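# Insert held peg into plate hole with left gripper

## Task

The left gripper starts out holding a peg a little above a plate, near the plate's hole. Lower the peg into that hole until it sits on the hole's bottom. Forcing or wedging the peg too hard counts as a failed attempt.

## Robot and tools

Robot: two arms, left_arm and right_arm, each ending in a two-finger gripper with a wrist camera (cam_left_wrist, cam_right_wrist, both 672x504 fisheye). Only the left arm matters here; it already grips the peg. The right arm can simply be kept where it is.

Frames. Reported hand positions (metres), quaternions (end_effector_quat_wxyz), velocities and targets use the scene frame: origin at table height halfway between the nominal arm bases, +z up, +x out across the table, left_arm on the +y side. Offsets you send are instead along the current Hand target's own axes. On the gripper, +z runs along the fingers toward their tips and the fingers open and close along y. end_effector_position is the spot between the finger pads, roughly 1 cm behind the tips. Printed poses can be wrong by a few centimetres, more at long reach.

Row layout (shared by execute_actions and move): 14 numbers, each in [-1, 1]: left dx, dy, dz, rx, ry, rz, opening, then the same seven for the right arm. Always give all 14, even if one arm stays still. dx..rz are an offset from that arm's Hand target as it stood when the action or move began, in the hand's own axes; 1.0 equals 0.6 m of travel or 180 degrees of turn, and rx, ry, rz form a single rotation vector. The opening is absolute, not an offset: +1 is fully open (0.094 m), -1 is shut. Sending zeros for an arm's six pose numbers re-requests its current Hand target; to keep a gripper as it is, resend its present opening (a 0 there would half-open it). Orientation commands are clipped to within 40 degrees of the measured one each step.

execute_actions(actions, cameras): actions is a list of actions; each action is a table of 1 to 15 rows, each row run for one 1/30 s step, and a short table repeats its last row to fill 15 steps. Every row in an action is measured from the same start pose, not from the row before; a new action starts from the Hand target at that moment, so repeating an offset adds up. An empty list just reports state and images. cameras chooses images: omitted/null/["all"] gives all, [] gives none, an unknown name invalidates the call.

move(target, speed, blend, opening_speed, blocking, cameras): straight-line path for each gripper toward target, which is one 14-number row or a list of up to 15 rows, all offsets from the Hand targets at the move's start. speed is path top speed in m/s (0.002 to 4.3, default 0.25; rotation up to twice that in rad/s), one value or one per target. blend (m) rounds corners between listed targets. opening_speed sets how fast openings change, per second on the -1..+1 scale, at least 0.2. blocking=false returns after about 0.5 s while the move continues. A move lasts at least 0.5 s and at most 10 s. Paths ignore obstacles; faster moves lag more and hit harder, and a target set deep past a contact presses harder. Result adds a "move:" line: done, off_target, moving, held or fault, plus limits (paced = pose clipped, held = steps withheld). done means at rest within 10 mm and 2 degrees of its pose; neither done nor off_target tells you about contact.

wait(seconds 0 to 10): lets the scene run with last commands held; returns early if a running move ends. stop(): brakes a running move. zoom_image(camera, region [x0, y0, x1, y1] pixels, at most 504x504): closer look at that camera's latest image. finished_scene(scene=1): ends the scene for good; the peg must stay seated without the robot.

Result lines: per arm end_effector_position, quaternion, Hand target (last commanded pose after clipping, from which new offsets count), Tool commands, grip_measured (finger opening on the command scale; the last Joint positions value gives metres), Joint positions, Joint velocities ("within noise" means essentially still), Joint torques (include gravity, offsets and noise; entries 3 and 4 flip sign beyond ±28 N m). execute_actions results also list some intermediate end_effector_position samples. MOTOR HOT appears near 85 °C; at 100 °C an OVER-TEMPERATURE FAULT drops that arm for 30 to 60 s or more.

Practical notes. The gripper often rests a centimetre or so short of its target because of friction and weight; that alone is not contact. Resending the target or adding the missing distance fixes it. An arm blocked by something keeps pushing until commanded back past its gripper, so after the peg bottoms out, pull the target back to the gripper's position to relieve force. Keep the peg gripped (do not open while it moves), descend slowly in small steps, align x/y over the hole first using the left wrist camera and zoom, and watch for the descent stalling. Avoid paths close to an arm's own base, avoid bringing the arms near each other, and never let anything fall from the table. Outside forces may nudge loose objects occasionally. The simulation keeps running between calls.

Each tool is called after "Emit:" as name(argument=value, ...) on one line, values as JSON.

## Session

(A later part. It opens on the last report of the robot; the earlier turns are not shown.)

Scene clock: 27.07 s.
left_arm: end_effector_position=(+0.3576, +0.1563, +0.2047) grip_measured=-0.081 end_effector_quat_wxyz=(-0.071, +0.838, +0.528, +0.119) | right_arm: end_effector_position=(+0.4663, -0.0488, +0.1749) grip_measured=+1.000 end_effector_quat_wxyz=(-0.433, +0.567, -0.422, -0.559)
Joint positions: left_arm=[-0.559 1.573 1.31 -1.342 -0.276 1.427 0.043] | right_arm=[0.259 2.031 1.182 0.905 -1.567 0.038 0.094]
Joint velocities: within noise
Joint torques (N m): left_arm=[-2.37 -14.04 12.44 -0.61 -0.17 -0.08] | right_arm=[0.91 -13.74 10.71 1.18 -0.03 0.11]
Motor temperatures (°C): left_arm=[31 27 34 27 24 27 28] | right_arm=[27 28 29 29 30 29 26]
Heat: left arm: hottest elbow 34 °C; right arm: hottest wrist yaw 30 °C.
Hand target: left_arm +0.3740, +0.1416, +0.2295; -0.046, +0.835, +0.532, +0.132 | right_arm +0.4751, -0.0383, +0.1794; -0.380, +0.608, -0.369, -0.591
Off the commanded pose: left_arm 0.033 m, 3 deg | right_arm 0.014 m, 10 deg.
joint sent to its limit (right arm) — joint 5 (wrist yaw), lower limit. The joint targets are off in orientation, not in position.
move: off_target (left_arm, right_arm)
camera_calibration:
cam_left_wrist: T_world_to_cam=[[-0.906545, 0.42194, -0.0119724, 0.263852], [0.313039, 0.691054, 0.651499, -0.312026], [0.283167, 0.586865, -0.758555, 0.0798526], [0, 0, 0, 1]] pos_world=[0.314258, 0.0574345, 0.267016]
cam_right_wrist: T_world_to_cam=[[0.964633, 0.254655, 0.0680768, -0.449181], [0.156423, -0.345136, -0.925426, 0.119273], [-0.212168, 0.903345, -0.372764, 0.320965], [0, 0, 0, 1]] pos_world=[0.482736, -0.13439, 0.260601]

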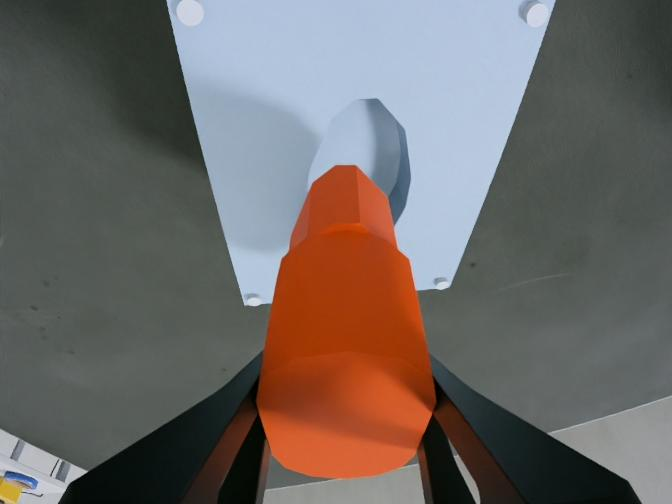

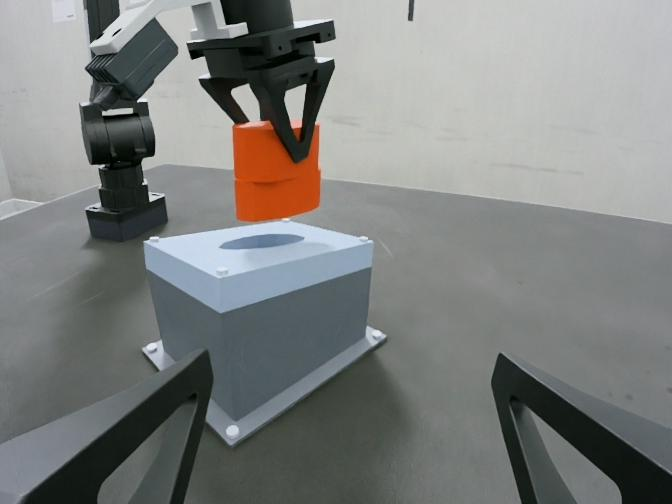

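Emit:
move(target=[-0.033,-0.0153,0.0105,0.0012,0.0003,-0.0042,-1,0,0,0,0,0,0,1], speed=0.1)

Emit:
zoom_image(camera="cam_right_wrist", region=[200, 100, 380, 280])

Emit:
zoom_image(camera="cam_left_wrist", region=[280, 120, 430, 270])

Scene clock: 29.23 s.
left_arm: end_effector_position=(+0.3489, +0.1404, +0.2046) grip_measured=-0.081 end_effector_quat_wxyz=(-0.066, +0.833, +0.535, +0.123) | right_arm: end_effector_position=(+0.4663, -0.0488, +0.1749) grip_measured=+1.000 end_effector_quat_wxyz=(-0.433, +0.567, -0.422, -0.559)
Joint positions: left_arm=[-0.599 1.573 1.31 -1.342 -0.277 1.371 0.043] | right_arm=[0.259 2.031 1.182 0.905 -1.567 0.038 0.094]
Joint velocities: within noise
Joint torques (N m): left_arm=[-2.37 -13.92 10.22 -0.03 -0.18 -0.1] | right_arm=[1.08 -13.57 10.67 1.22 -0.03 0.11]
Motor temperatures (°C): left_arm=[31 27 35 27 24 27 28] | right_arm=[27 28 29 29 30 29 26]
Heat: left arm: hottest elbow 35 °C; right arm: hottest wrist yaw 30 °C.
Hand target: left_arm +0.3589, +0.1296, +0.2175; -0.047, +0.831, +0.538, +0.132 | right_arm +0.4751, -0.0383, +0.1794; -0.380, +0.608, -0.369, -0.591
Off the commanded pose: left_arm 0.020 m, 2 deg | right_arm 0.014 m, 10 deg.
joint sent to its limit (right arm) — joint 5 (wrist yaw), lower limit. The joint targets are off in orientation, not in position.
move: off_target (left_arm, right_arm)
camera_calibration:
cam_left_wrist: T_world_to_cam=[[-0.911724, 0.409906, -0.0271551, 0.269247], [0.294854, 0.698985, 0.651522, -0.293036], [0.286044, 0.586001, -0.758144, 0.0906259], [0, 0, 0, 1]] pos_world=[0.305959, 0.0413548, 0.266938]
cam_right_wrist: T_world_to_cam=[[0.964633, 0.254655, 0.0680768, -0.449181], [0.156423, -0.345136, -0.925426, 0.119273], [-0.212168, 0.903345, -0.372764, 0.320965], [0, 0, 0, 1]] pos_world=[0.482736, -0.13439, 0.260601]

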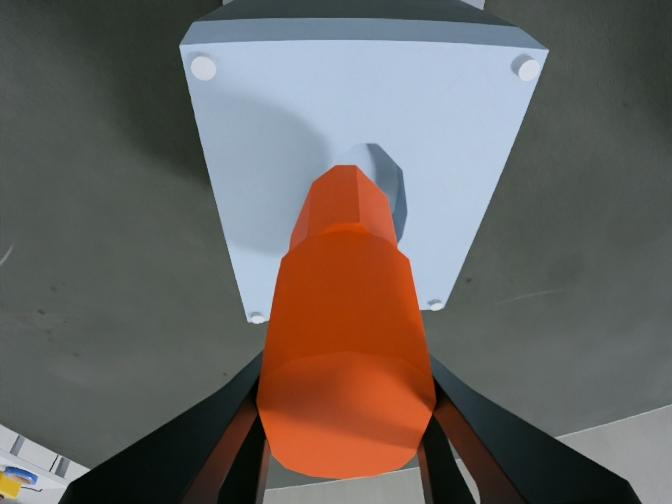

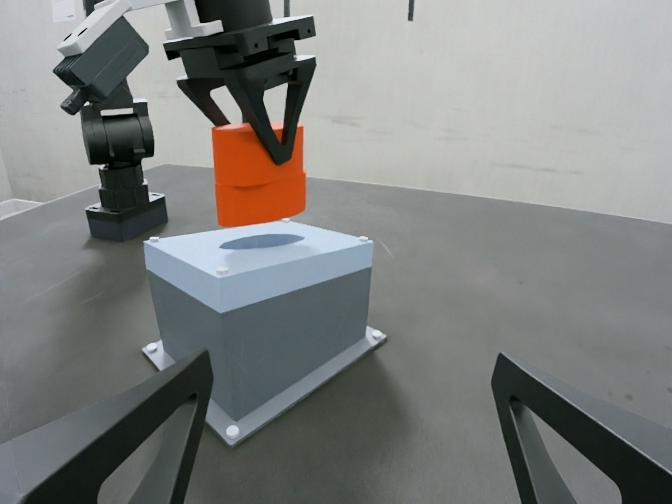

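Scaled by 2.800 from the camera's 672x504 image, which has a finer 960x720 frame.

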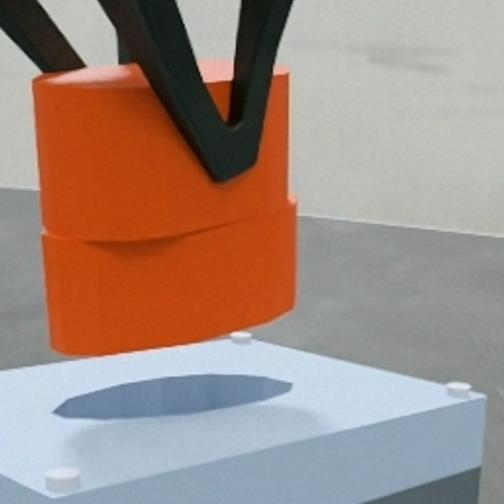

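Scaled by 3.360 from the camera's 672x504 image, which has a finer 960x720 frame.

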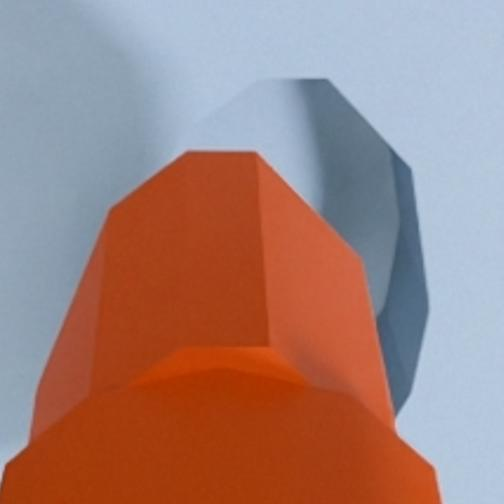

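Emit:
move(target=[-0.003,-0.016,0.018,0,0,-0.002,-1,0,0,0,0,0,0,1], speed=0.1)

Emit:
zoom_image(camera="cam_left_wrist", region=[280, 120, 430, 270])

Scene clock: 30.70 s.
left_arm: end_effector_position=(+0.3516, +0.1384, +0.2012) grip_measured=-0.081 end_effector_quat_wxyz=(-0.057, +0.831, +0.539, +0.126) | right_arm: end_effector_position=(+0.4663, -0.0488, +0.1749) grip_measured=+1.000 end_effector_quat_wxyz=(-0.433, +0.567, -0.422, -0.559)
Joint positions: left_arm=[-0.599 1.573 1.302 -1.315 -0.277 1.363 0.043] | right_arm=[0.259 2.031 1.182 0.905 -1.567 0.038 0.094]
Joint velocities: within noise
Joint torques (N m): left_arm=[-2.37 -15.03 7.47 0.29 -0.18 -0.09] | right_arm=[1.03 -13.68 10.66 1.21 -0.02 0.11]
Motor temperatures (°C): left_arm=[31 27 35 27 24 27 28] | right_arm=[27 28 29 29 30 29 26]
Heat: left arm: hottest elbow 35 °C; right arm: hottest wrist yaw 30 °C.
Hand target: left_arm +0.3512, +0.1344, +0.2059; -0.047, +0.830, +0.540, +0.132 | right_arm +0.4751, -0.0383, +0.1794; -0.380, +0.608, -0.369, -0.591
Off the commanded pose: left_arm 0.006 m, 1 deg | right_arm 0.014 m, 10 deg.
joint sent to its limit (right arm) — joint 5 (wrist yaw), lower limit. The joint targets are off in orientation, not in position.
move: off_target (right_arm)
camera_calibration:
cam_left_wrist: T_world_to_cam=[[-0.914233, 0.402505, -0.0465537, 0.278188], [0.278949, 0.70856, 0.648175, -0.285292], [0.29388, 0.579597, -0.760067, 0.0869621], [0, 0, 0, 1]] pos_world=[0.308354, 0.0397719, 0.263967]
cam_right_wrist: T_world_to_cam=[[0.964633, 0.254655, 0.0680768, -0.449181], [0.156423, -0.345136, -0.925426, 0.119273], [-0.212168, 0.903345, -0.372764, 0.320965], [0, 0, 0, 1]] pos_world=[0.482736, -0.13439, 0.260601]

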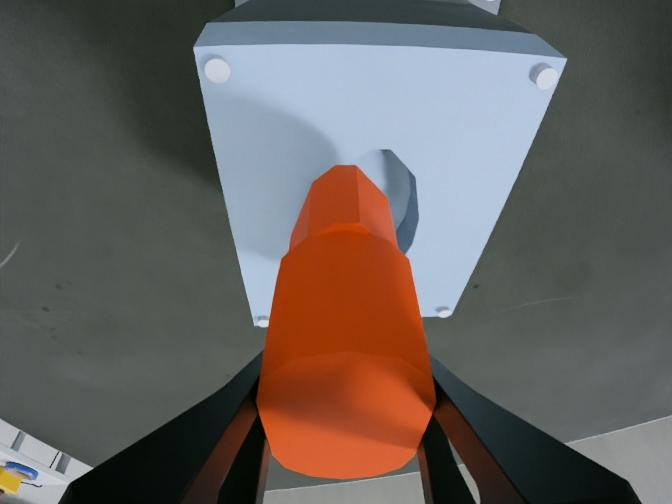

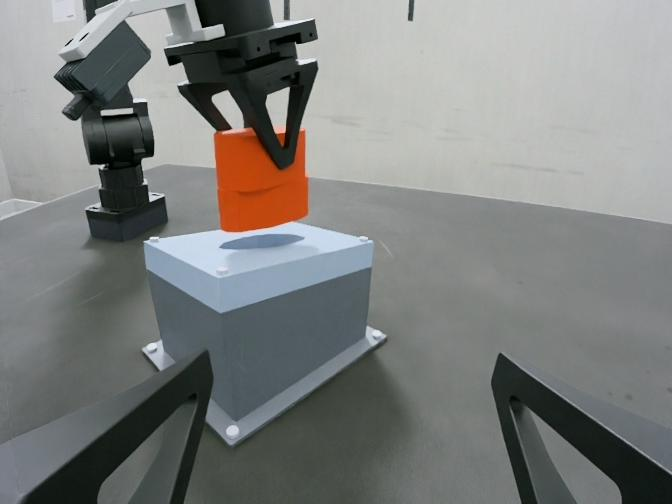

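Scaled by 3.360 from the camera's 672x504 image, which has a finer 960x720 frame.

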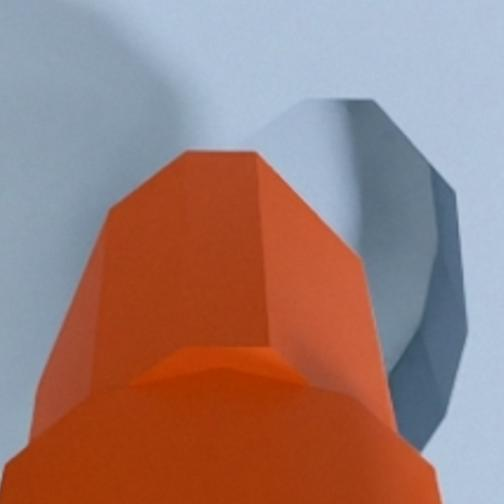

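Emit:
move(target=[0.01,-0.0215,0.001,0.014,0,0,-1,0,0,0,0,0,0,1], speed=0.1)

Emit:
zoom_image(camera="cam_left_wrist", region=[280, 120, 430, 270])

Scene clock: 32.07 s.
left_arm: end_effector_position=(+0.3450, +0.1421, +0.1978) grip_measured=-0.081 end_effector_quat_wxyz=(-0.069, +0.832, +0.538, +0.119) | right_arm: end_effector_position=(+0.4663, -0.0488, +0.1749) grip_measured=+1.000 end_effector_quat_wxyz=(-0.433, +0.567, -0.422, -0.559)
Joint positions: left_arm=[-0.599 1.573 1.292 -1.334 -0.272 1.362 0.043] | right_arm=[0.259 2.031 1.182 0.905 -1.567 0.038 0.094]
Joint velocities: within noise
Joint torques (N m): left_arm=[-1.61 -15.62 7.41 -0.62 -0.03 -0.09] | right_arm=[1.03 -13.8 10.69 1.21 -0.02 0.11]
Motor temperatures (°C): left_arm=[31 27 35 27 24 27 28] | right_arm=[27 28 29 29 30 29 26]
Heat: left arm: hottest elbow 35 °C; right arm: hottest wrist yaw 30 °C.
Hand target: left_arm +0.3419, +0.1452, +0.2061; -0.065, +0.828, +0.543, +0.120 | right_arm +0.4751, -0.0383, +0.1794; -0.380, +0.608, -0.369, -0.591
Off the commanded pose: left_arm 0.009 m, 1 deg | right_arm 0.014 m, 10 deg.
joint sent to its limit (right arm) — joint 5 (wrist yaw), lower limit. The joint targets are off in orientation, not in position.
move: off_target (right_arm)
camera_calibration:
cam_left_wrist: T_world_to_cam=[[-0.915722, 0.401366, -0.0189682, 0.265712], [0.294034, 0.701522, 0.649161, -0.288286], [0.273857, 0.588874, -0.760414, 0.0898752], [0, 0, 0, 1]] pos_world=[0.303472, 0.0426665, 0.260527]
cam_right_wrist: T_world_to_cam=[[0.964633, 0.254655, 0.0680768, -0.449181], [0.156423, -0.345136, -0.925426, 0.119273], [-0.212168, 0.903345, -0.372764, 0.320965], [0, 0, 0, 1]] pos_world=[0.482736, -0.13439, 0.260601]

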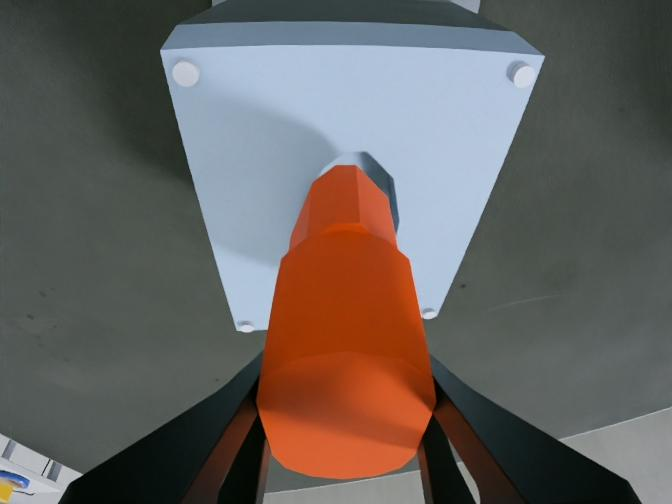

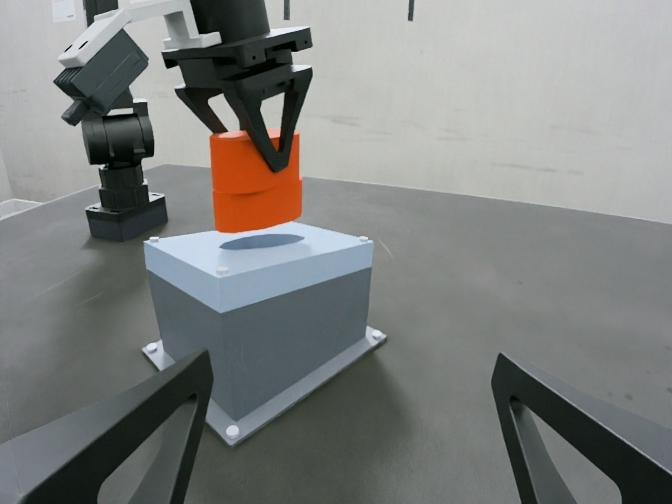

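Scaled by 3.360 from the camera's 672x504 image, which has a finer 960x720 frame.

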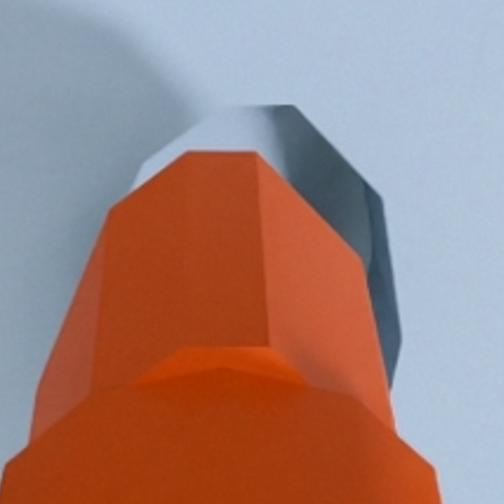

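Emit:
move(target=[0.004,-0.0057,0.0148,0,0,0,-1,0,0,0,0,0,0,1], speed=0.1)

Emit:
zoom_image(camera="cam_left_wrist", region=[280, 120, 430, 270])

Emit:
zoom_image(camera="cam_right_wrist", region=[180, 120, 340, 280])

Scene clock: 33.80 s.
left_arm: end_effector_position=(+0.3379, +0.1472, +0.1882) grip_measured=-0.081 end_effector_quat_wxyz=(-0.080, +0.832, +0.537, +0.114) | right_arm: end_effector_position=(+0.4663, -0.0488, +0.1749) grip_measured=+1.000 end_effector_quat_wxyz=(-0.433, +0.567, -0.422, -0.559)
Joint positions: left_arm=[-0.599 1.573 1.265 -1.331 -0.272 1.362 0.043] | right_arm=[0.259 2.031 1.182 0.905 -1.567 0.038 0.094]
Joint velocities: within noise
Joint torques (N m): left_arm=[-1.03 -15.97 7.27 0.09 -0.06 0.01] | right_arm=[0.97 -13.86 10.7 1.21 -0.02 0.1]
Motor temperatures (°C): left_arm=[31 28 35 27 24 27 28] | right_arm=[27 28 29 29 30 29 26]
Heat: left arm: hottest elbow 35 °C; right arm: hottest wrist yaw 30 °C.
Hand target: left_arm +0.3409, +0.1508, +0.1982; -0.065, +0.828, +0.543, +0.120 | right_arm +0.4751, -0.0383, +0.1794; -0.380, +0.608, -0.369, -0.591
Off the commanded pose: left_arm 0.011 m, 2 deg | right_arm 0.014 m, 10 deg.
joint sent to its limit (right arm) — joint 5 (wrist yaw), lower limit. The joint targets are off in orientation, not in position.
move: off_target (left_arm, right_arm)
camera_calibration:
cam_left_wrist: T_world_to_cam=[[-0.915855, 0.401484, 0.00450629, 0.252603], [0.306728, 0.69237, 0.653102, -0.287186], [0.25909, 0.599529, -0.757257, 0.0843415], [0, 0, 0, 1]] pos_world=[0.297584, 0.0468579, 0.250292]
cam_right_wrist: T_world_to_cam=[[0.964633, 0.254655, 0.0680768, -0.449181], [0.156423, -0.345136, -0.925426, 0.119273], [-0.212168, 0.903345, -0.372764, 0.320965], [0, 0, 0, 1]] pos_world=[0.482736, -0.13439, 0.260601]

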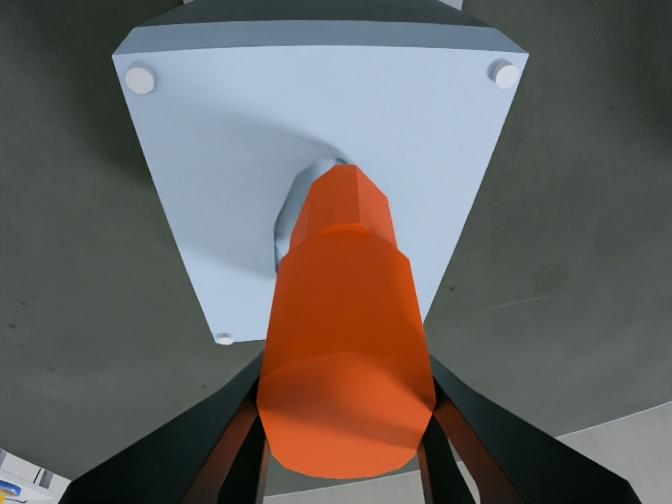

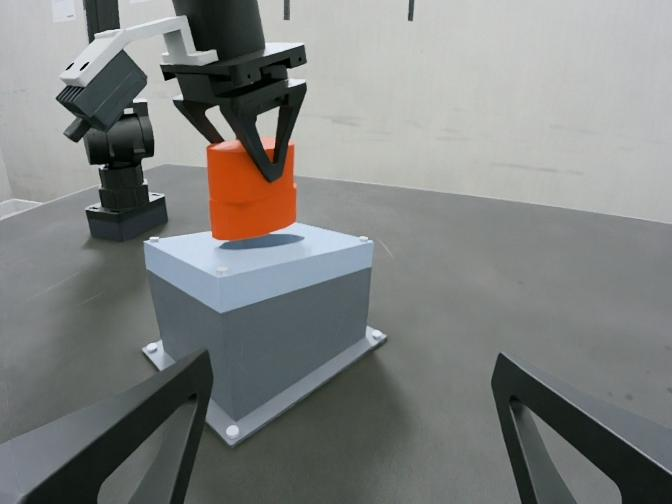

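Scaled by 3.360 from the camera's 672x504 image, which has a finer 960x720 frame.

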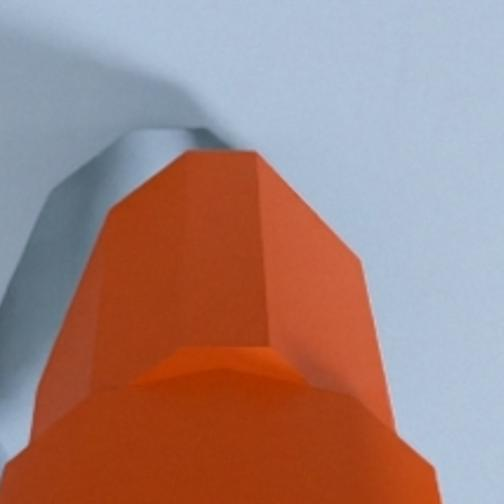

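Scaled by 3.150 from the camera's 672x504 image, which has a finer 960x720 frame.

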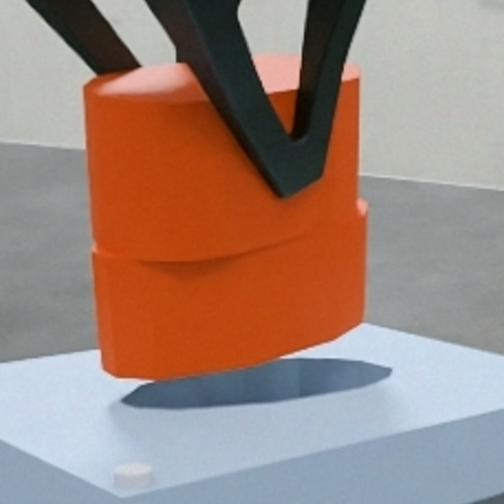

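Emit:
move(target=[0.0047,0.010,0.0015,0,0,0,-1,0,0,0,0,0,0,1], speed=0.1)

Emit:
zoom_image(camera="cam_left_wrist", region=[280, 120, 430, 270])

Emit:
zoom_image(camera="cam_right_wrist", region=[180, 120, 340, 280])

Scene clock: 35.23 s.
left_arm: end_effector_position=(+0.3398, +0.1504, +0.1882) grip_measured=-0.081 end_effector_quat_wxyz=(-0.081, +0.830, +0.540, +0.114) | right_arm: end_effector_position=(+0.4663, -0.0488, +0.1749) grip_measured=+1.000 end_effector_quat_wxyz=(-0.433, +0.567, -0.422, -0.559)
Joint positions: left_arm=[-0.591 1.573 1.265 -1.33 -0.272 1.363 0.043] | right_arm=[0.259 2.031 1.182 0.905 -1.567 0.038 0.094]
Joint velocities: within noise
Joint torques (N m): left_arm=[-0.91 -14.92 8.32 0.09 -0.08 0.11] | right_arm=[0.97 -13.74 10.69 1.2 -0.02 0.11]
Motor temperatures (°C): left_arm=[31 28 35 27 24 27 28] | right_arm=[27 28 29 29 30 29 26]
Heat: left arm: hottest elbow 35 °C; right arm: hottest wrist yaw 30 °C.
Hand target: left_arm +0.3476, +0.1511, +0.1983; -0.065, +0.828, +0.543, +0.120 | right_arm +0.4751, -0.0383, +0.1794; -0.380, +0.608, -0.369, -0.591
Off the commanded pose: left_arm 0.013 m, 2 deg | right_arm 0.014 m, 10 deg.
joint sent to its limit (right arm) — joint 5 (wrist yaw), lower limit. The joint targets are off in orientation, not in position.
move: off_target (left_arm, right_arm)
camera_calibration:
cam_left_wrist: T_world_to_cam=[[-0.918901, 0.394464, 0.00436858, 0.255211], [0.301363, 0.694792, 0.653027, -0.288522], [0.25456, 0.601384, -0.757322, 0.0831803], [0, 0, 0, 1]] pos_world=[0.300289, 0.0497678, 0.250292]
cam_right_wrist: T_world_to_cam=[[0.964633, 0.254655, 0.0680768, -0.449181], [0.156423, -0.345136, -0.925426, 0.119273], [-0.212168, 0.903345, -0.372764, 0.320965], [0, 0, 0, 1]] pos_world=[0.482736, -0.13439, 0.260601]

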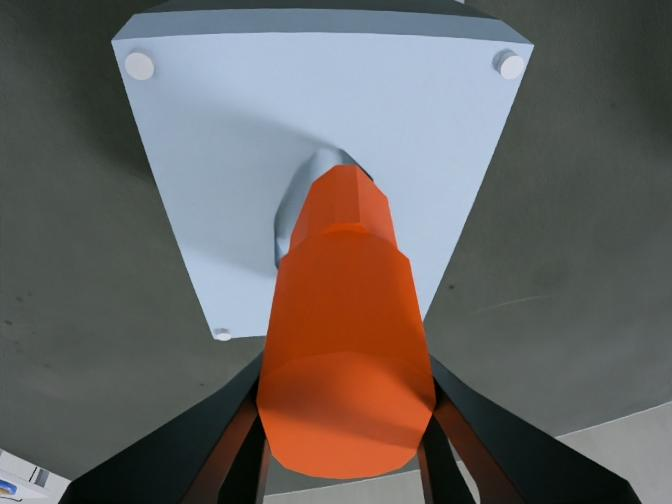

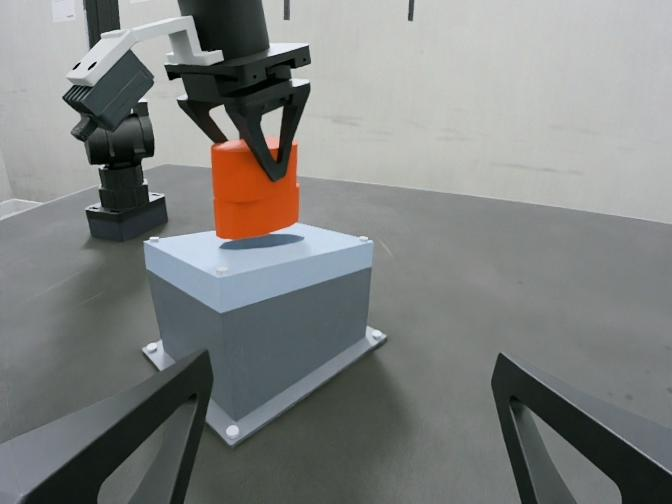

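Scaled by 3.360 from the camera's 672x504 image, which has a finer 960x720 frame.

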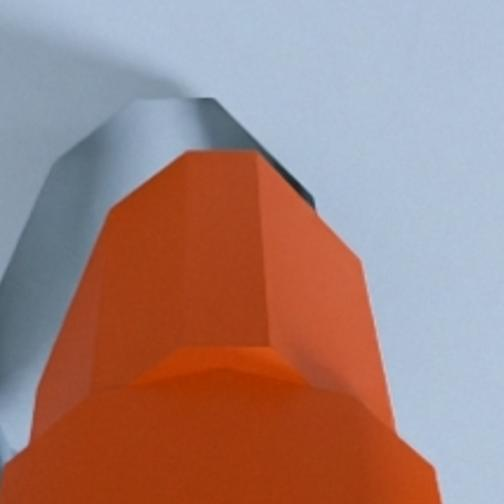

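Scaled by 3.150 from the camera's 672x504 image, which has a finer 960x720 frame.

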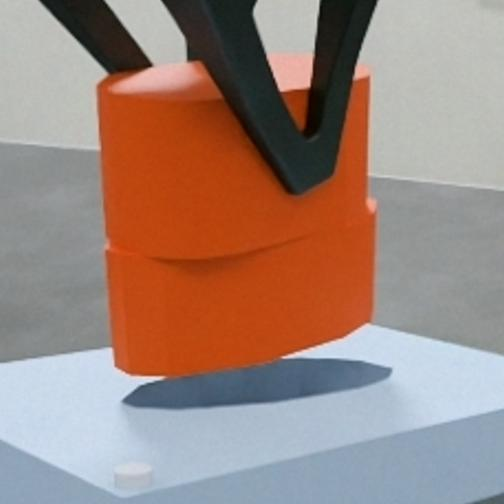

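Emit:
zoom_image(camera="cam_left_wrist", region=[270, 140, 350, 200])

Emit:
zoom_image(camera="cam_left_wrist", region=[320, 140, 400, 200])

Scaled by 6.300 from the camera's 672x504 image, which has a finer 960x720 frame.

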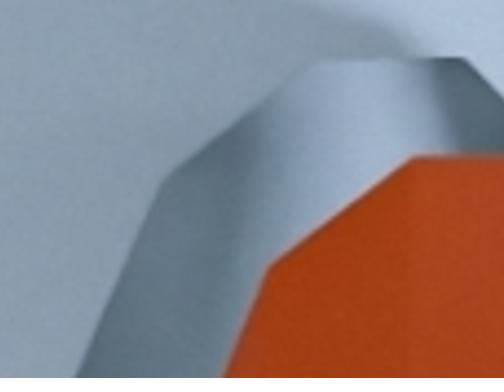

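Scaled by 6.300 from the camera's 672x504 image, which has a finer 960x720 frame.

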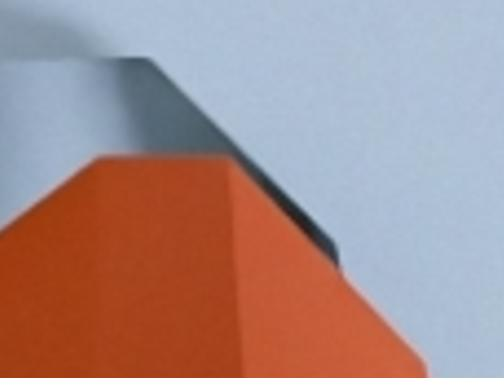

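Emit:
move(target=[0.001,0.014,0.0014,0,0,-0.002,-1,0,0,0,0,0,0,1], speed=0.1)

Emit:
zoom_image(camera="cam_left_wrist", region=[280, 130, 400, 220])

Emit:
zoom_image(camera="cam_right_wrist", region=[180, 120, 340, 280])

Scene clock: 37.07 s.
left_arm: end_effector_position=(+0.3409, +0.1522, +0.1863) grip_measured=-0.081 end_effector_quat_wxyz=(-0.083, +0.829, +0.542, +0.113) | right_arm: end_effector_position=(+0.4663, -0.0488, +0.1749) grip_measured=+1.000 end_effector_quat_wxyz=(-0.433, +0.567, -0.422, -0.559)
Joint positions: left_arm=[-0.586 1.578 1.265 -1.33 -0.272 1.363 0.043] | right_arm=[0.259 2.031 1.182 0.905 -1.567 0.038 0.094]
Joint velocities: within noise
Joint torques (N m): left_arm=[-0.97 -13.8 9.87 0.05 -0.09 0.1] | right_arm=[0.97 -13.68 10.69 1.24 -0.02 0.11]
Motor temperatures (°C): left_arm=[31 28 35 27 24 27 28] | right_arm=[27 28 29 29 30 29 26]
Heat: left arm: hottest elbow 35 °C; right arm: hottest wrist yaw 30 °C.
Hand target: left_arm +0.3557, +0.1485, +0.1978; -0.065, +0.827, +0.546, +0.120 | right_arm +0.4751, -0.0383, +0.1794; -0.380, +0.608, -0.369, -0.591
Off the commanded pose: left_arm 0.019 m, 2 deg | right_arm 0.014 m, 10 deg.
joint sent to its limit (right arm) — joint 5 (wrist yaw), lower limit. The joint targets are off in orientation, not in position.
move: off_target (left_arm, right_arm)
camera_calibration:
cam_left_wrist: T_world_to_cam=[[-0.920674, 0.390229, 0.00893692, 0.255904], [0.300686, 0.694443, 0.65371, -0.288748], [0.24889, 0.604541, -0.756693, 0.0816908], [0, 0, 0, 1]] pos_world=[0.302095, 0.0512722, 0.248285]
cam_right_wrist: T_world_to_cam=[[0.964633, 0.254655, 0.0680768, -0.449181], [0.156423, -0.345136, -0.925426, 0.119273], [-0.212168, 0.903345, -0.372764, 0.320965], [0, 0, 0, 1]] pos_world=[0.482736, -0.13439, 0.260601]

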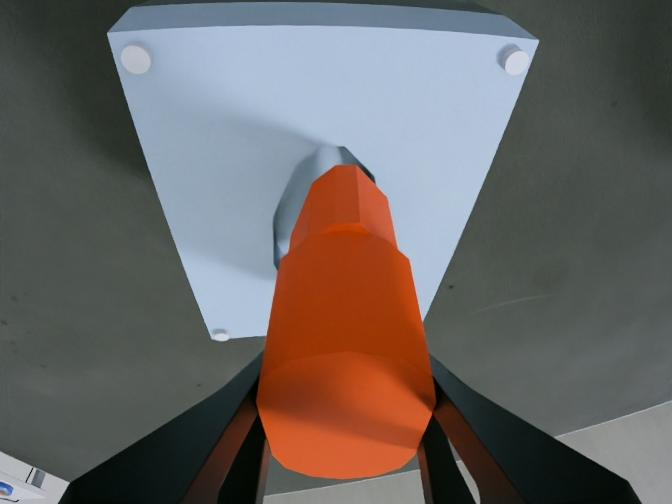

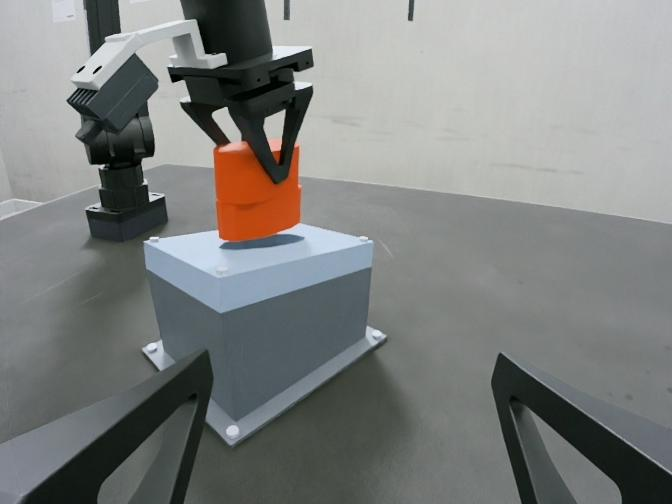

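Scaled by 4.200 from the camera's 672x504 image, which has a finer 960x720 frame.

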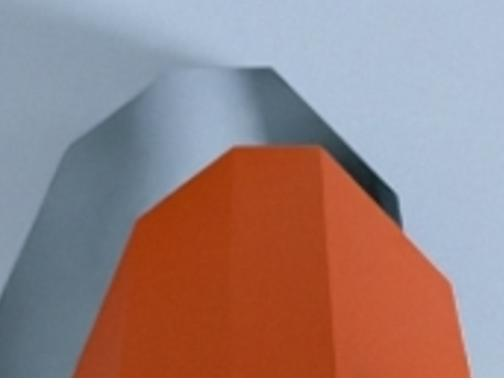

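Scaled by 3.150 from the camera's 672x504 image, which has a finer 960x720 frame.

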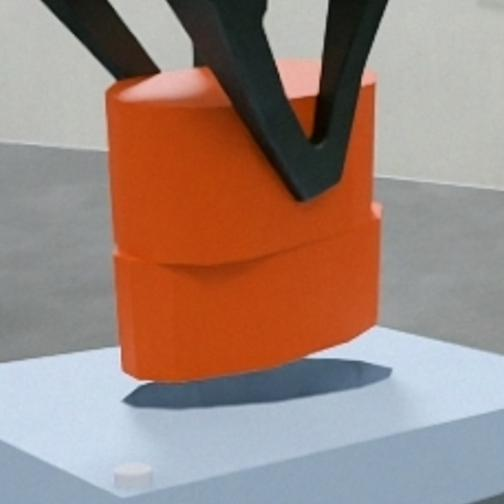

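Emit:
move(target=[-0.0152,0.0023,-0.0042,0,0,0,-1,0,0,0,0,0,0,1], speed=0.1)

Emit:
zoom_image(camera="cam_left_wrist", region=[280, 130, 400, 220])

Emit:
zoom_image(camera="cam_right_wrist", region=[180, 120, 340, 280])

Scene clock: 38.17 s.
left_arm: end_effector_position=(+0.3410, +0.1521, +0.1825) grip_measured=-0.081 end_effector_quat_wxyz=(-0.087, +0.828, +0.542, +0.111) | right_arm: end_effector_position=(+0.4663, -0.0488, +0.1749) grip_measured=+1.000 end_effector_quat_wxyz=(-0.433, +0.567, -0.422, -0.559)
Joint positions: left_arm=[-0.586 1.587 1.265 -1.33 -0.272 1.36 0.043] | right_arm=[0.259 2.031 1.182 0.905 -1.567 0.038 0.094]
Joint velocities: within noise
Joint torques (N m): left_arm=[-2.32 -14.04 10.56 -0.2 -0.03 -0.08] | right_arm=[0.97 -13.68 10.66 1.22 -0.03 0.11]
Motor temperatures (°C): left_arm=[31 28 35 27 24 27 28] | right_arm=[27 28 29 29 30 29 26]
Heat: left arm: hottest elbow 35 °C; right arm: hottest wrist yaw 30 °C.
Hand target: left_arm +0.3532, +0.1392, +0.1978; -0.065, +0.827, +0.546, +0.120 | right_arm +0.4751, -0.0383, +0.1794; -0.380, +0.608, -0.369, -0.591
Off the commanded pose: left_arm 0.023 m, 3 deg | right_arm 0.014 m, 10 deg.
joint sent to its limit (right arm) — joint 5 (wrist yaw), lower limit. The joint targets are off in orientation, not in position.
move: off_target (left_arm, right_arm)
camera_calibration:
cam_left_wrist: T_world_to_cam=[[-0.921739, 0.387432, 0.017164, 0.255462], [0.303175, 0.692271, 0.654863, -0.286907], [0.241832, 0.608816, -0.755553, 0.0804346], [0, 0, 0, 1]] pos_world=[0.303001, 0.0506733, 0.244273]
cam_right_wrist: T_world_to_cam=[[0.964633, 0.254655, 0.0680768, -0.449181], [0.156423, -0.345136, -0.925426, 0.119273], [-0.212168, 0.903345, -0.372764, 0.320965], [0, 0, 0, 1]] pos_world=[0.482736, -0.13439, 0.260601]

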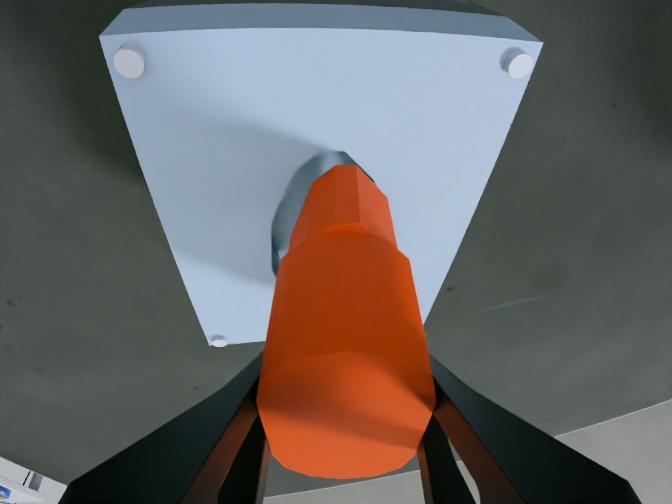

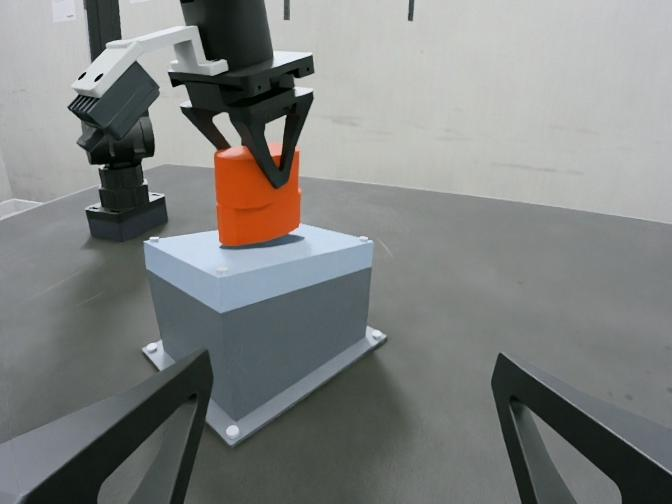

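Scaled by 4.200 from the camera's 672x504 image, which has a finer 960x720 frame.

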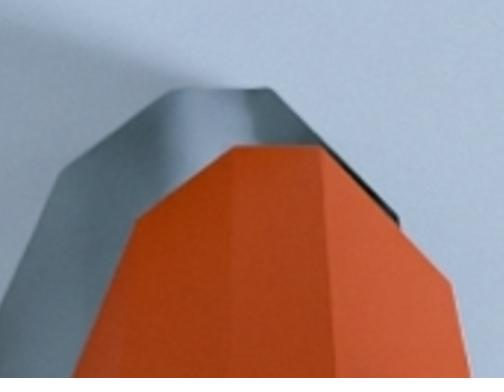

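Scaled by 3.150 from the camera's 672x504 image, which has a finer 960x720 frame.

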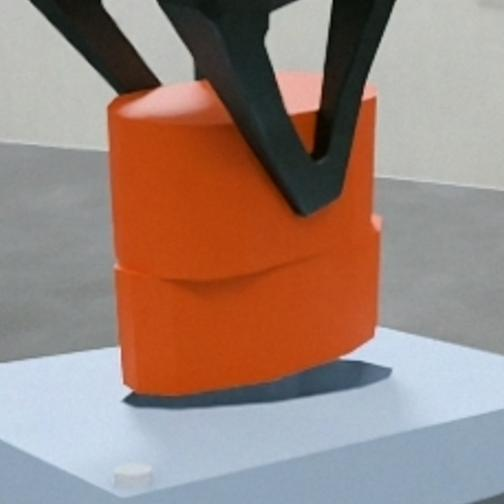

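Emit:
move(target=[[0.0252,-0.0202,-0.0577,0,0,0,-1,0,0,0,0,0,0,1],[0.0112,-0.0215,-0.0078,0,0,0,-1,0,0,0,0,0,0,1]], speed=0.1)

Emit:
zoom_image(camera="cam_left_wrist", region=[280, 130, 400, 220])

Emit:
zoom_image(camera="cam_right_wrist", region=[180, 120, 340, 280])

Scene clock: 44.37 s.
left_arm: end_effector_position=(+0.3370, +0.1548, +0.1978) grip_measured=-0.081 end_effector_quat_wxyz=(-0.078, +0.828, +0.544, +0.115) | right_arm: end_effector_position=(+0.4663, -0.0488, +0.1749) grip_measured=+1.000 end_effector_quat_wxyz=(-0.433, +0.567, -0.422, -0.559)
Joint positions: left_arm=[-0.586 1.551 1.265 -1.347 -0.271 1.359 0.043] | right_arm=[0.259 2.031 1.182 0.905 -1.567 0.038 0.094]
Joint velocities: within noise
Joint torques (N m): left_arm=[-1.96 -13.63 8.66 0.13 -0.06 -0.03] | right_arm=[0.97 -13.74 10.7 1.2 -0.03 0.11]
Motor temperatures (°C): left_arm=[31 28 36 27 24 27 28] | right_arm=[27 29 29 29 30 29 26]
Heat: left arm: hottest elbow 36 °C; right arm: hottest wrist yaw 30 °C.
Hand target: left_arm +0.3432, +0.1492, +0.2039; -0.065, +0.827, +0.546, +0.120 | right_arm +0.4751, -0.0383, +0.1794; -0.380, +0.608, -0.369, -0.591
Off the commanded pose: left_arm 0.010 m, 2 deg | right_arm 0.014 m, 10 deg.
joint sent to its limit (right arm) — joint 5 (wrist yaw), lower limit. The joint targets are off in orientation, not in position.
move: off_target (right_arm)
camera_calibration:
cam_left_wrist: T_world_to_cam=[[-0.922146, 0.386834, -0.00242101, 0.254463], [0.292033, 0.700233, 0.651452, -0.294407], [0.253699, 0.600027, -0.758686, 0.0892253], [0, 0, 0, 1]] pos_world=[0.297992, 0.0541812, 0.260102]
cam_right_wrist: T_world_to_cam=[[0.964633, 0.254655, 0.0680768, -0.449181], [0.156423, -0.345136, -0.925426, 0.119273], [-0.212168, 0.903345, -0.372764, 0.320965], [0, 0, 0, 1]] pos_world=[0.482736, -0.13439, 0.260601]

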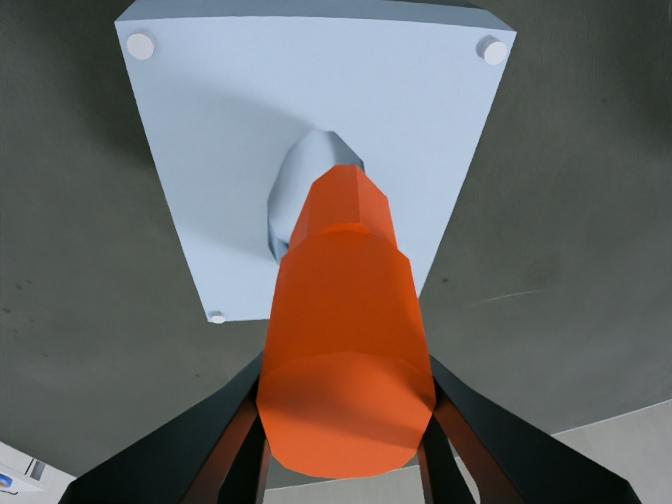

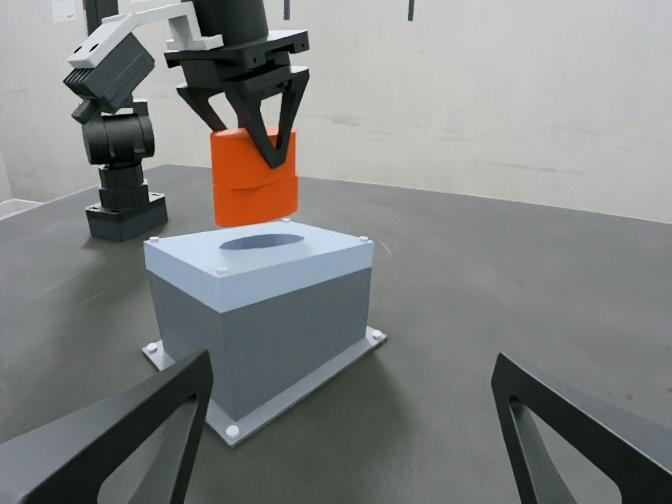

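Scaled by 4.200 from the camera's 672x504 image, which has a finer 960x720 frame.

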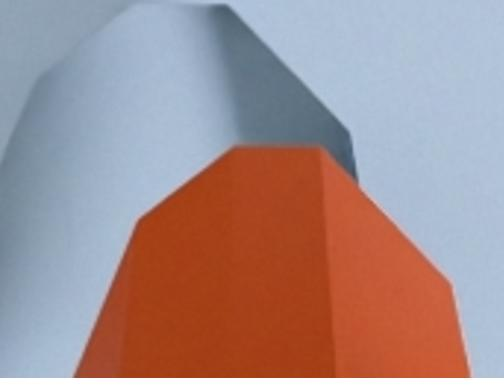

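Scaled by 3.150 from the camera's 672x504 image, which has a finer 960x720 frame.

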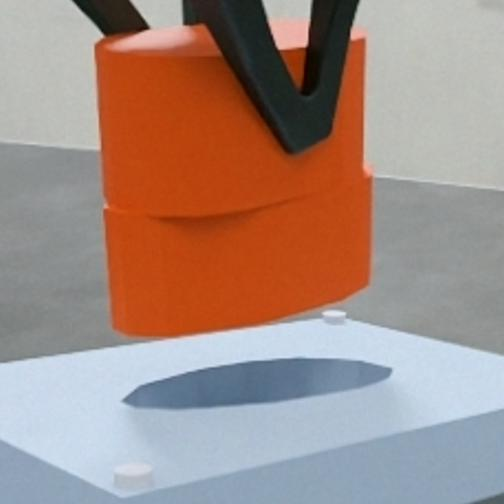

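Emit:
move(target=[0.0014,0.0118,-0.0128,0,0,0,-1,0,0,0,0,0,0,1], speed=0.1, cameras=[])

Scene clock: 45.43 s.
left_arm: end_effector_position=(+0.3373, +0.1546, +0.1938) grip_measured=-0.081 end_effector_quat_wxyz=(-0.082, +0.828, +0.543, +0.113) | right_arm: end_effector_position=(+0.4663, -0.0488, +0.1749) grip_measured=+1.000 end_effector_quat_wxyz=(-0.433, +0.567, -0.422, -0.559)
Joint positions: left_arm=[-0.586 1.56 1.265 -1.346 -0.271 1.359 0.043] | right_arm=[0.259 2.031 1.182 0.905 -1.567 0.038 0.094]
Joint velocities: within noise
Joint torques (N m): left_arm=[-1.9 -13.68 11 -0.69 -0.06 -0.02] | right_arm=[0.97 -13.68 10.69 1.22 -0.03 0.11]
Motor temperatures (°C): left_arm=[31 28 36 27 24 27 28] | right_arm=[27 29 30 29 30 29 26]
Heat: left arm: hottest elbow 36 °C; right arm: hottest elbow 30 °C.
Hand target: left_arm +0.3491, +0.1453, +0.2116; -0.065, +0.827, +0.546, +0.120 | right_arm +0.4751, -0.0383, +0.1794; -0.380, +0.608, -0.369, -0.591
Off the commanded pose: left_arm 0.023 m, 2 deg | right_arm 0.014 m, 10 deg.
joint sent to its limit (right arm) — joint 5 (wrist yaw), lower limit. The joint targets are off in orientation, not in position.
move: off_target (left_arm, right_arm)
No camera images: "cameras" was empty.

Emit:
move(target=[-0.0004,0.01,-0.0051,0,0,0,-1,0,0,0,0,0,0,1], speed=0.1, cameras=[])

Scene clock: 46.77 s.
left_arm: end_effector_position=(+0.3368, +0.1550, +0.1911) grip_measured=-0.081 end_effector_quat_wxyz=(-0.090, +0.828, +0.542, +0.110) | right_arm: end_effector_position=(+0.4663, -0.0488, +0.1749) grip_measured=+1.000 end_effector_quat_wxyz=(-0.433, +0.567, -0.422, -0.559)
Joint positions: left_arm=[-0.586 1.571 1.27 -1.357 -0.271 1.359 0.043] | right_arm=[0.259 2.031 1.182 0.905 -1.567 0.038 0.094]
Joint velocities: within noise
Joint torques (N m): left_arm=[-1.9 -13.86 12.14 -0.72 -0.06 -0.01] | right_arm=[0.85 -13.8 10.67 1.2 -0.02 0.11]
Motor temperatures (°C): left_arm=[31 28 36 27 24 27 28] | right_arm=[27 29 30 29 30 29 26]
Heat: left arm: hottest elbow 36 °C; right arm: hottest elbow 30 °C.
Hand target: left_arm +0.3540, +0.1420, +0.2146; -0.065, +0.827, +0.546, +0.120 | right_arm +0.4751, -0.0383, +0.1794; -0.380, +0.608, -0.369, -0.591
Off the commanded pose: left_arm 0.032 m, 3 deg | right_arm 0.014 m, 10 deg.
joint sent to its limit (right arm) — joint 5 (wrist yaw), lower limit. The joint targets are off in orientation, not in position.
move: off_target (left_arm, right_arm)
No camera images: "cameras" was empty.

Emit:
move(target=[-0.004,-0.0235,0.0305,-0.012,-0.0023,-0.0034,-1,0,0,0,0,0,0,1], speed=0.1)

Emit:
zoom_image(camera="cam_left_wrist", region=[280, 130, 400, 220])

Emit:
zoom_image(camera="cam_right_wrist", region=[180, 120, 340, 280])

Scene clock: 48.23 s.
left_arm: end_effector_position=(+0.3422, +0.1512, +0.1846) grip_measured=-0.081 end_effector_quat_wxyz=(-0.064, +0.827, +0.546, +0.120) | right_arm: end_effector_position=(+0.4663, -0.0488, +0.1749) grip_measured=+1.000 end_effector_quat_wxyz=(-0.433, +0.567, -0.422, -0.559)
Joint positions: left_arm=[-0.586 1.559 1.239 -1.283 -0.271 1.359 0.043] | right_arm=[0.259 2.031 1.182 0.905 -1.567 0.038 0.094]
Joint velocities: within noise
Joint torques (N m): left_arm=[-1.96 -15.74 7.31 0.2 -0.1 -0.03] | right_arm=[1.08 -13.63 10.69 1.17 -0.02 0.11]
Motor temperatures (°C): left_arm=[31 28 36 27 24 27 28] | right_arm=[27 29 30 29 30 29 26]
Heat: left arm: hottest elbow 36 °C; right arm: hottest elbow 30 °C.
Hand target: left_arm +0.3426, +0.1498, +0.1960; -0.046, +0.825, +0.548, +0.128 | right_arm +0.4751, -0.0383, +0.1794; -0.380, +0.608, -0.369, -0.591
Off the commanded pose: left_arm 0.012 m, 2 deg | right_arm 0.014 m, 10 deg.
joint sent to its limit (right arm) — joint 5 (wrist yaw), lower limit. The joint targets are off in orientation, not in position.
move: off_target (left_arm, right_arm)
camera_calibration:
cam_left_wrist: T_world_to_cam=[[-0.921739, 0.386532, -0.0314755, 0.26592], [0.276202, 0.711277, 0.646372, -0.280091], [0.272231, 0.587093, -0.762373, 0.0763833], [0, 0, 0, 1]] pos_world=[0.301677, 0.0515919, 0.247646]
cam_right_wrist: T_world_to_cam=[[0.964633, 0.254655, 0.0680768, -0.449181], [0.156423, -0.345136, -0.925426, 0.119273], [-0.212168, 0.903345, -0.372764, 0.320965], [0, 0, 0, 1]] pos_world=[0.482736, -0.13439, 0.260601]

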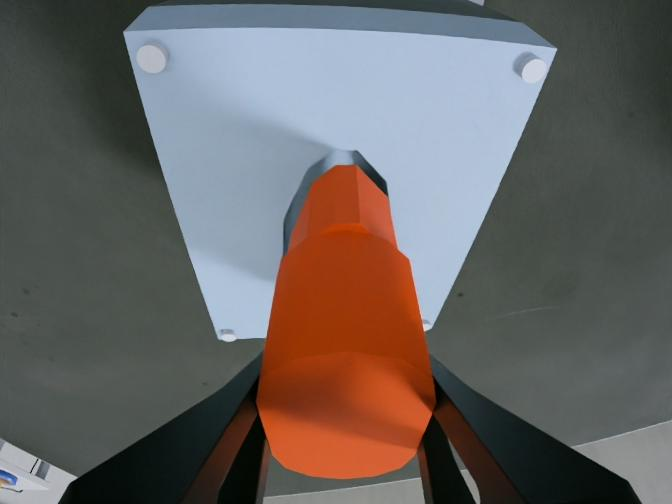

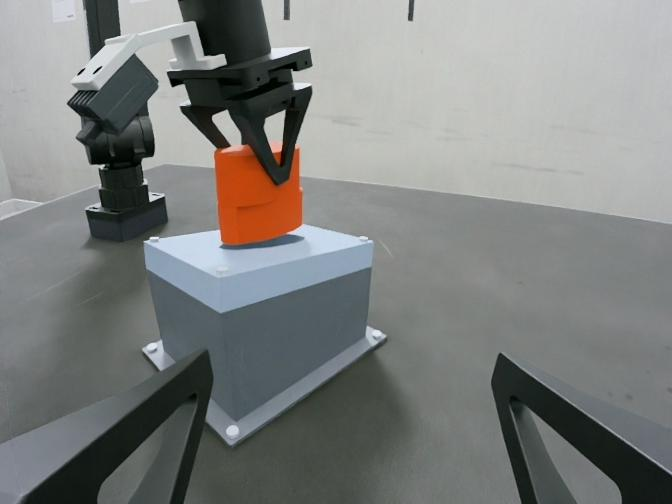

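Scaled by 4.200 from the camera's 672x504 image, which has a finer 960x720 frame.

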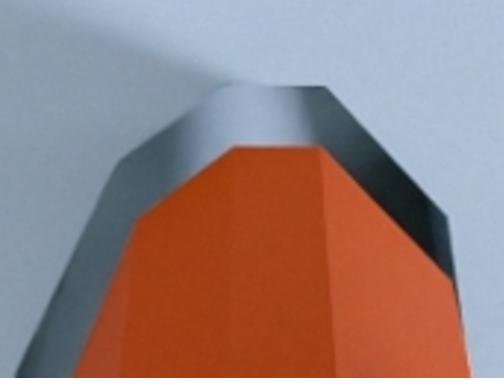

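Scaled by 3.150 from the camera's 672x504 image, which has a finer 960x720 frame.

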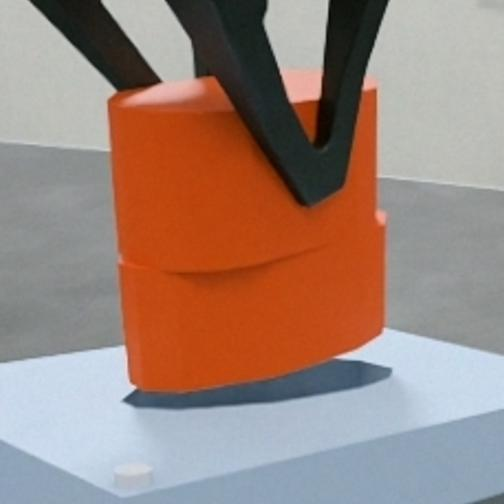

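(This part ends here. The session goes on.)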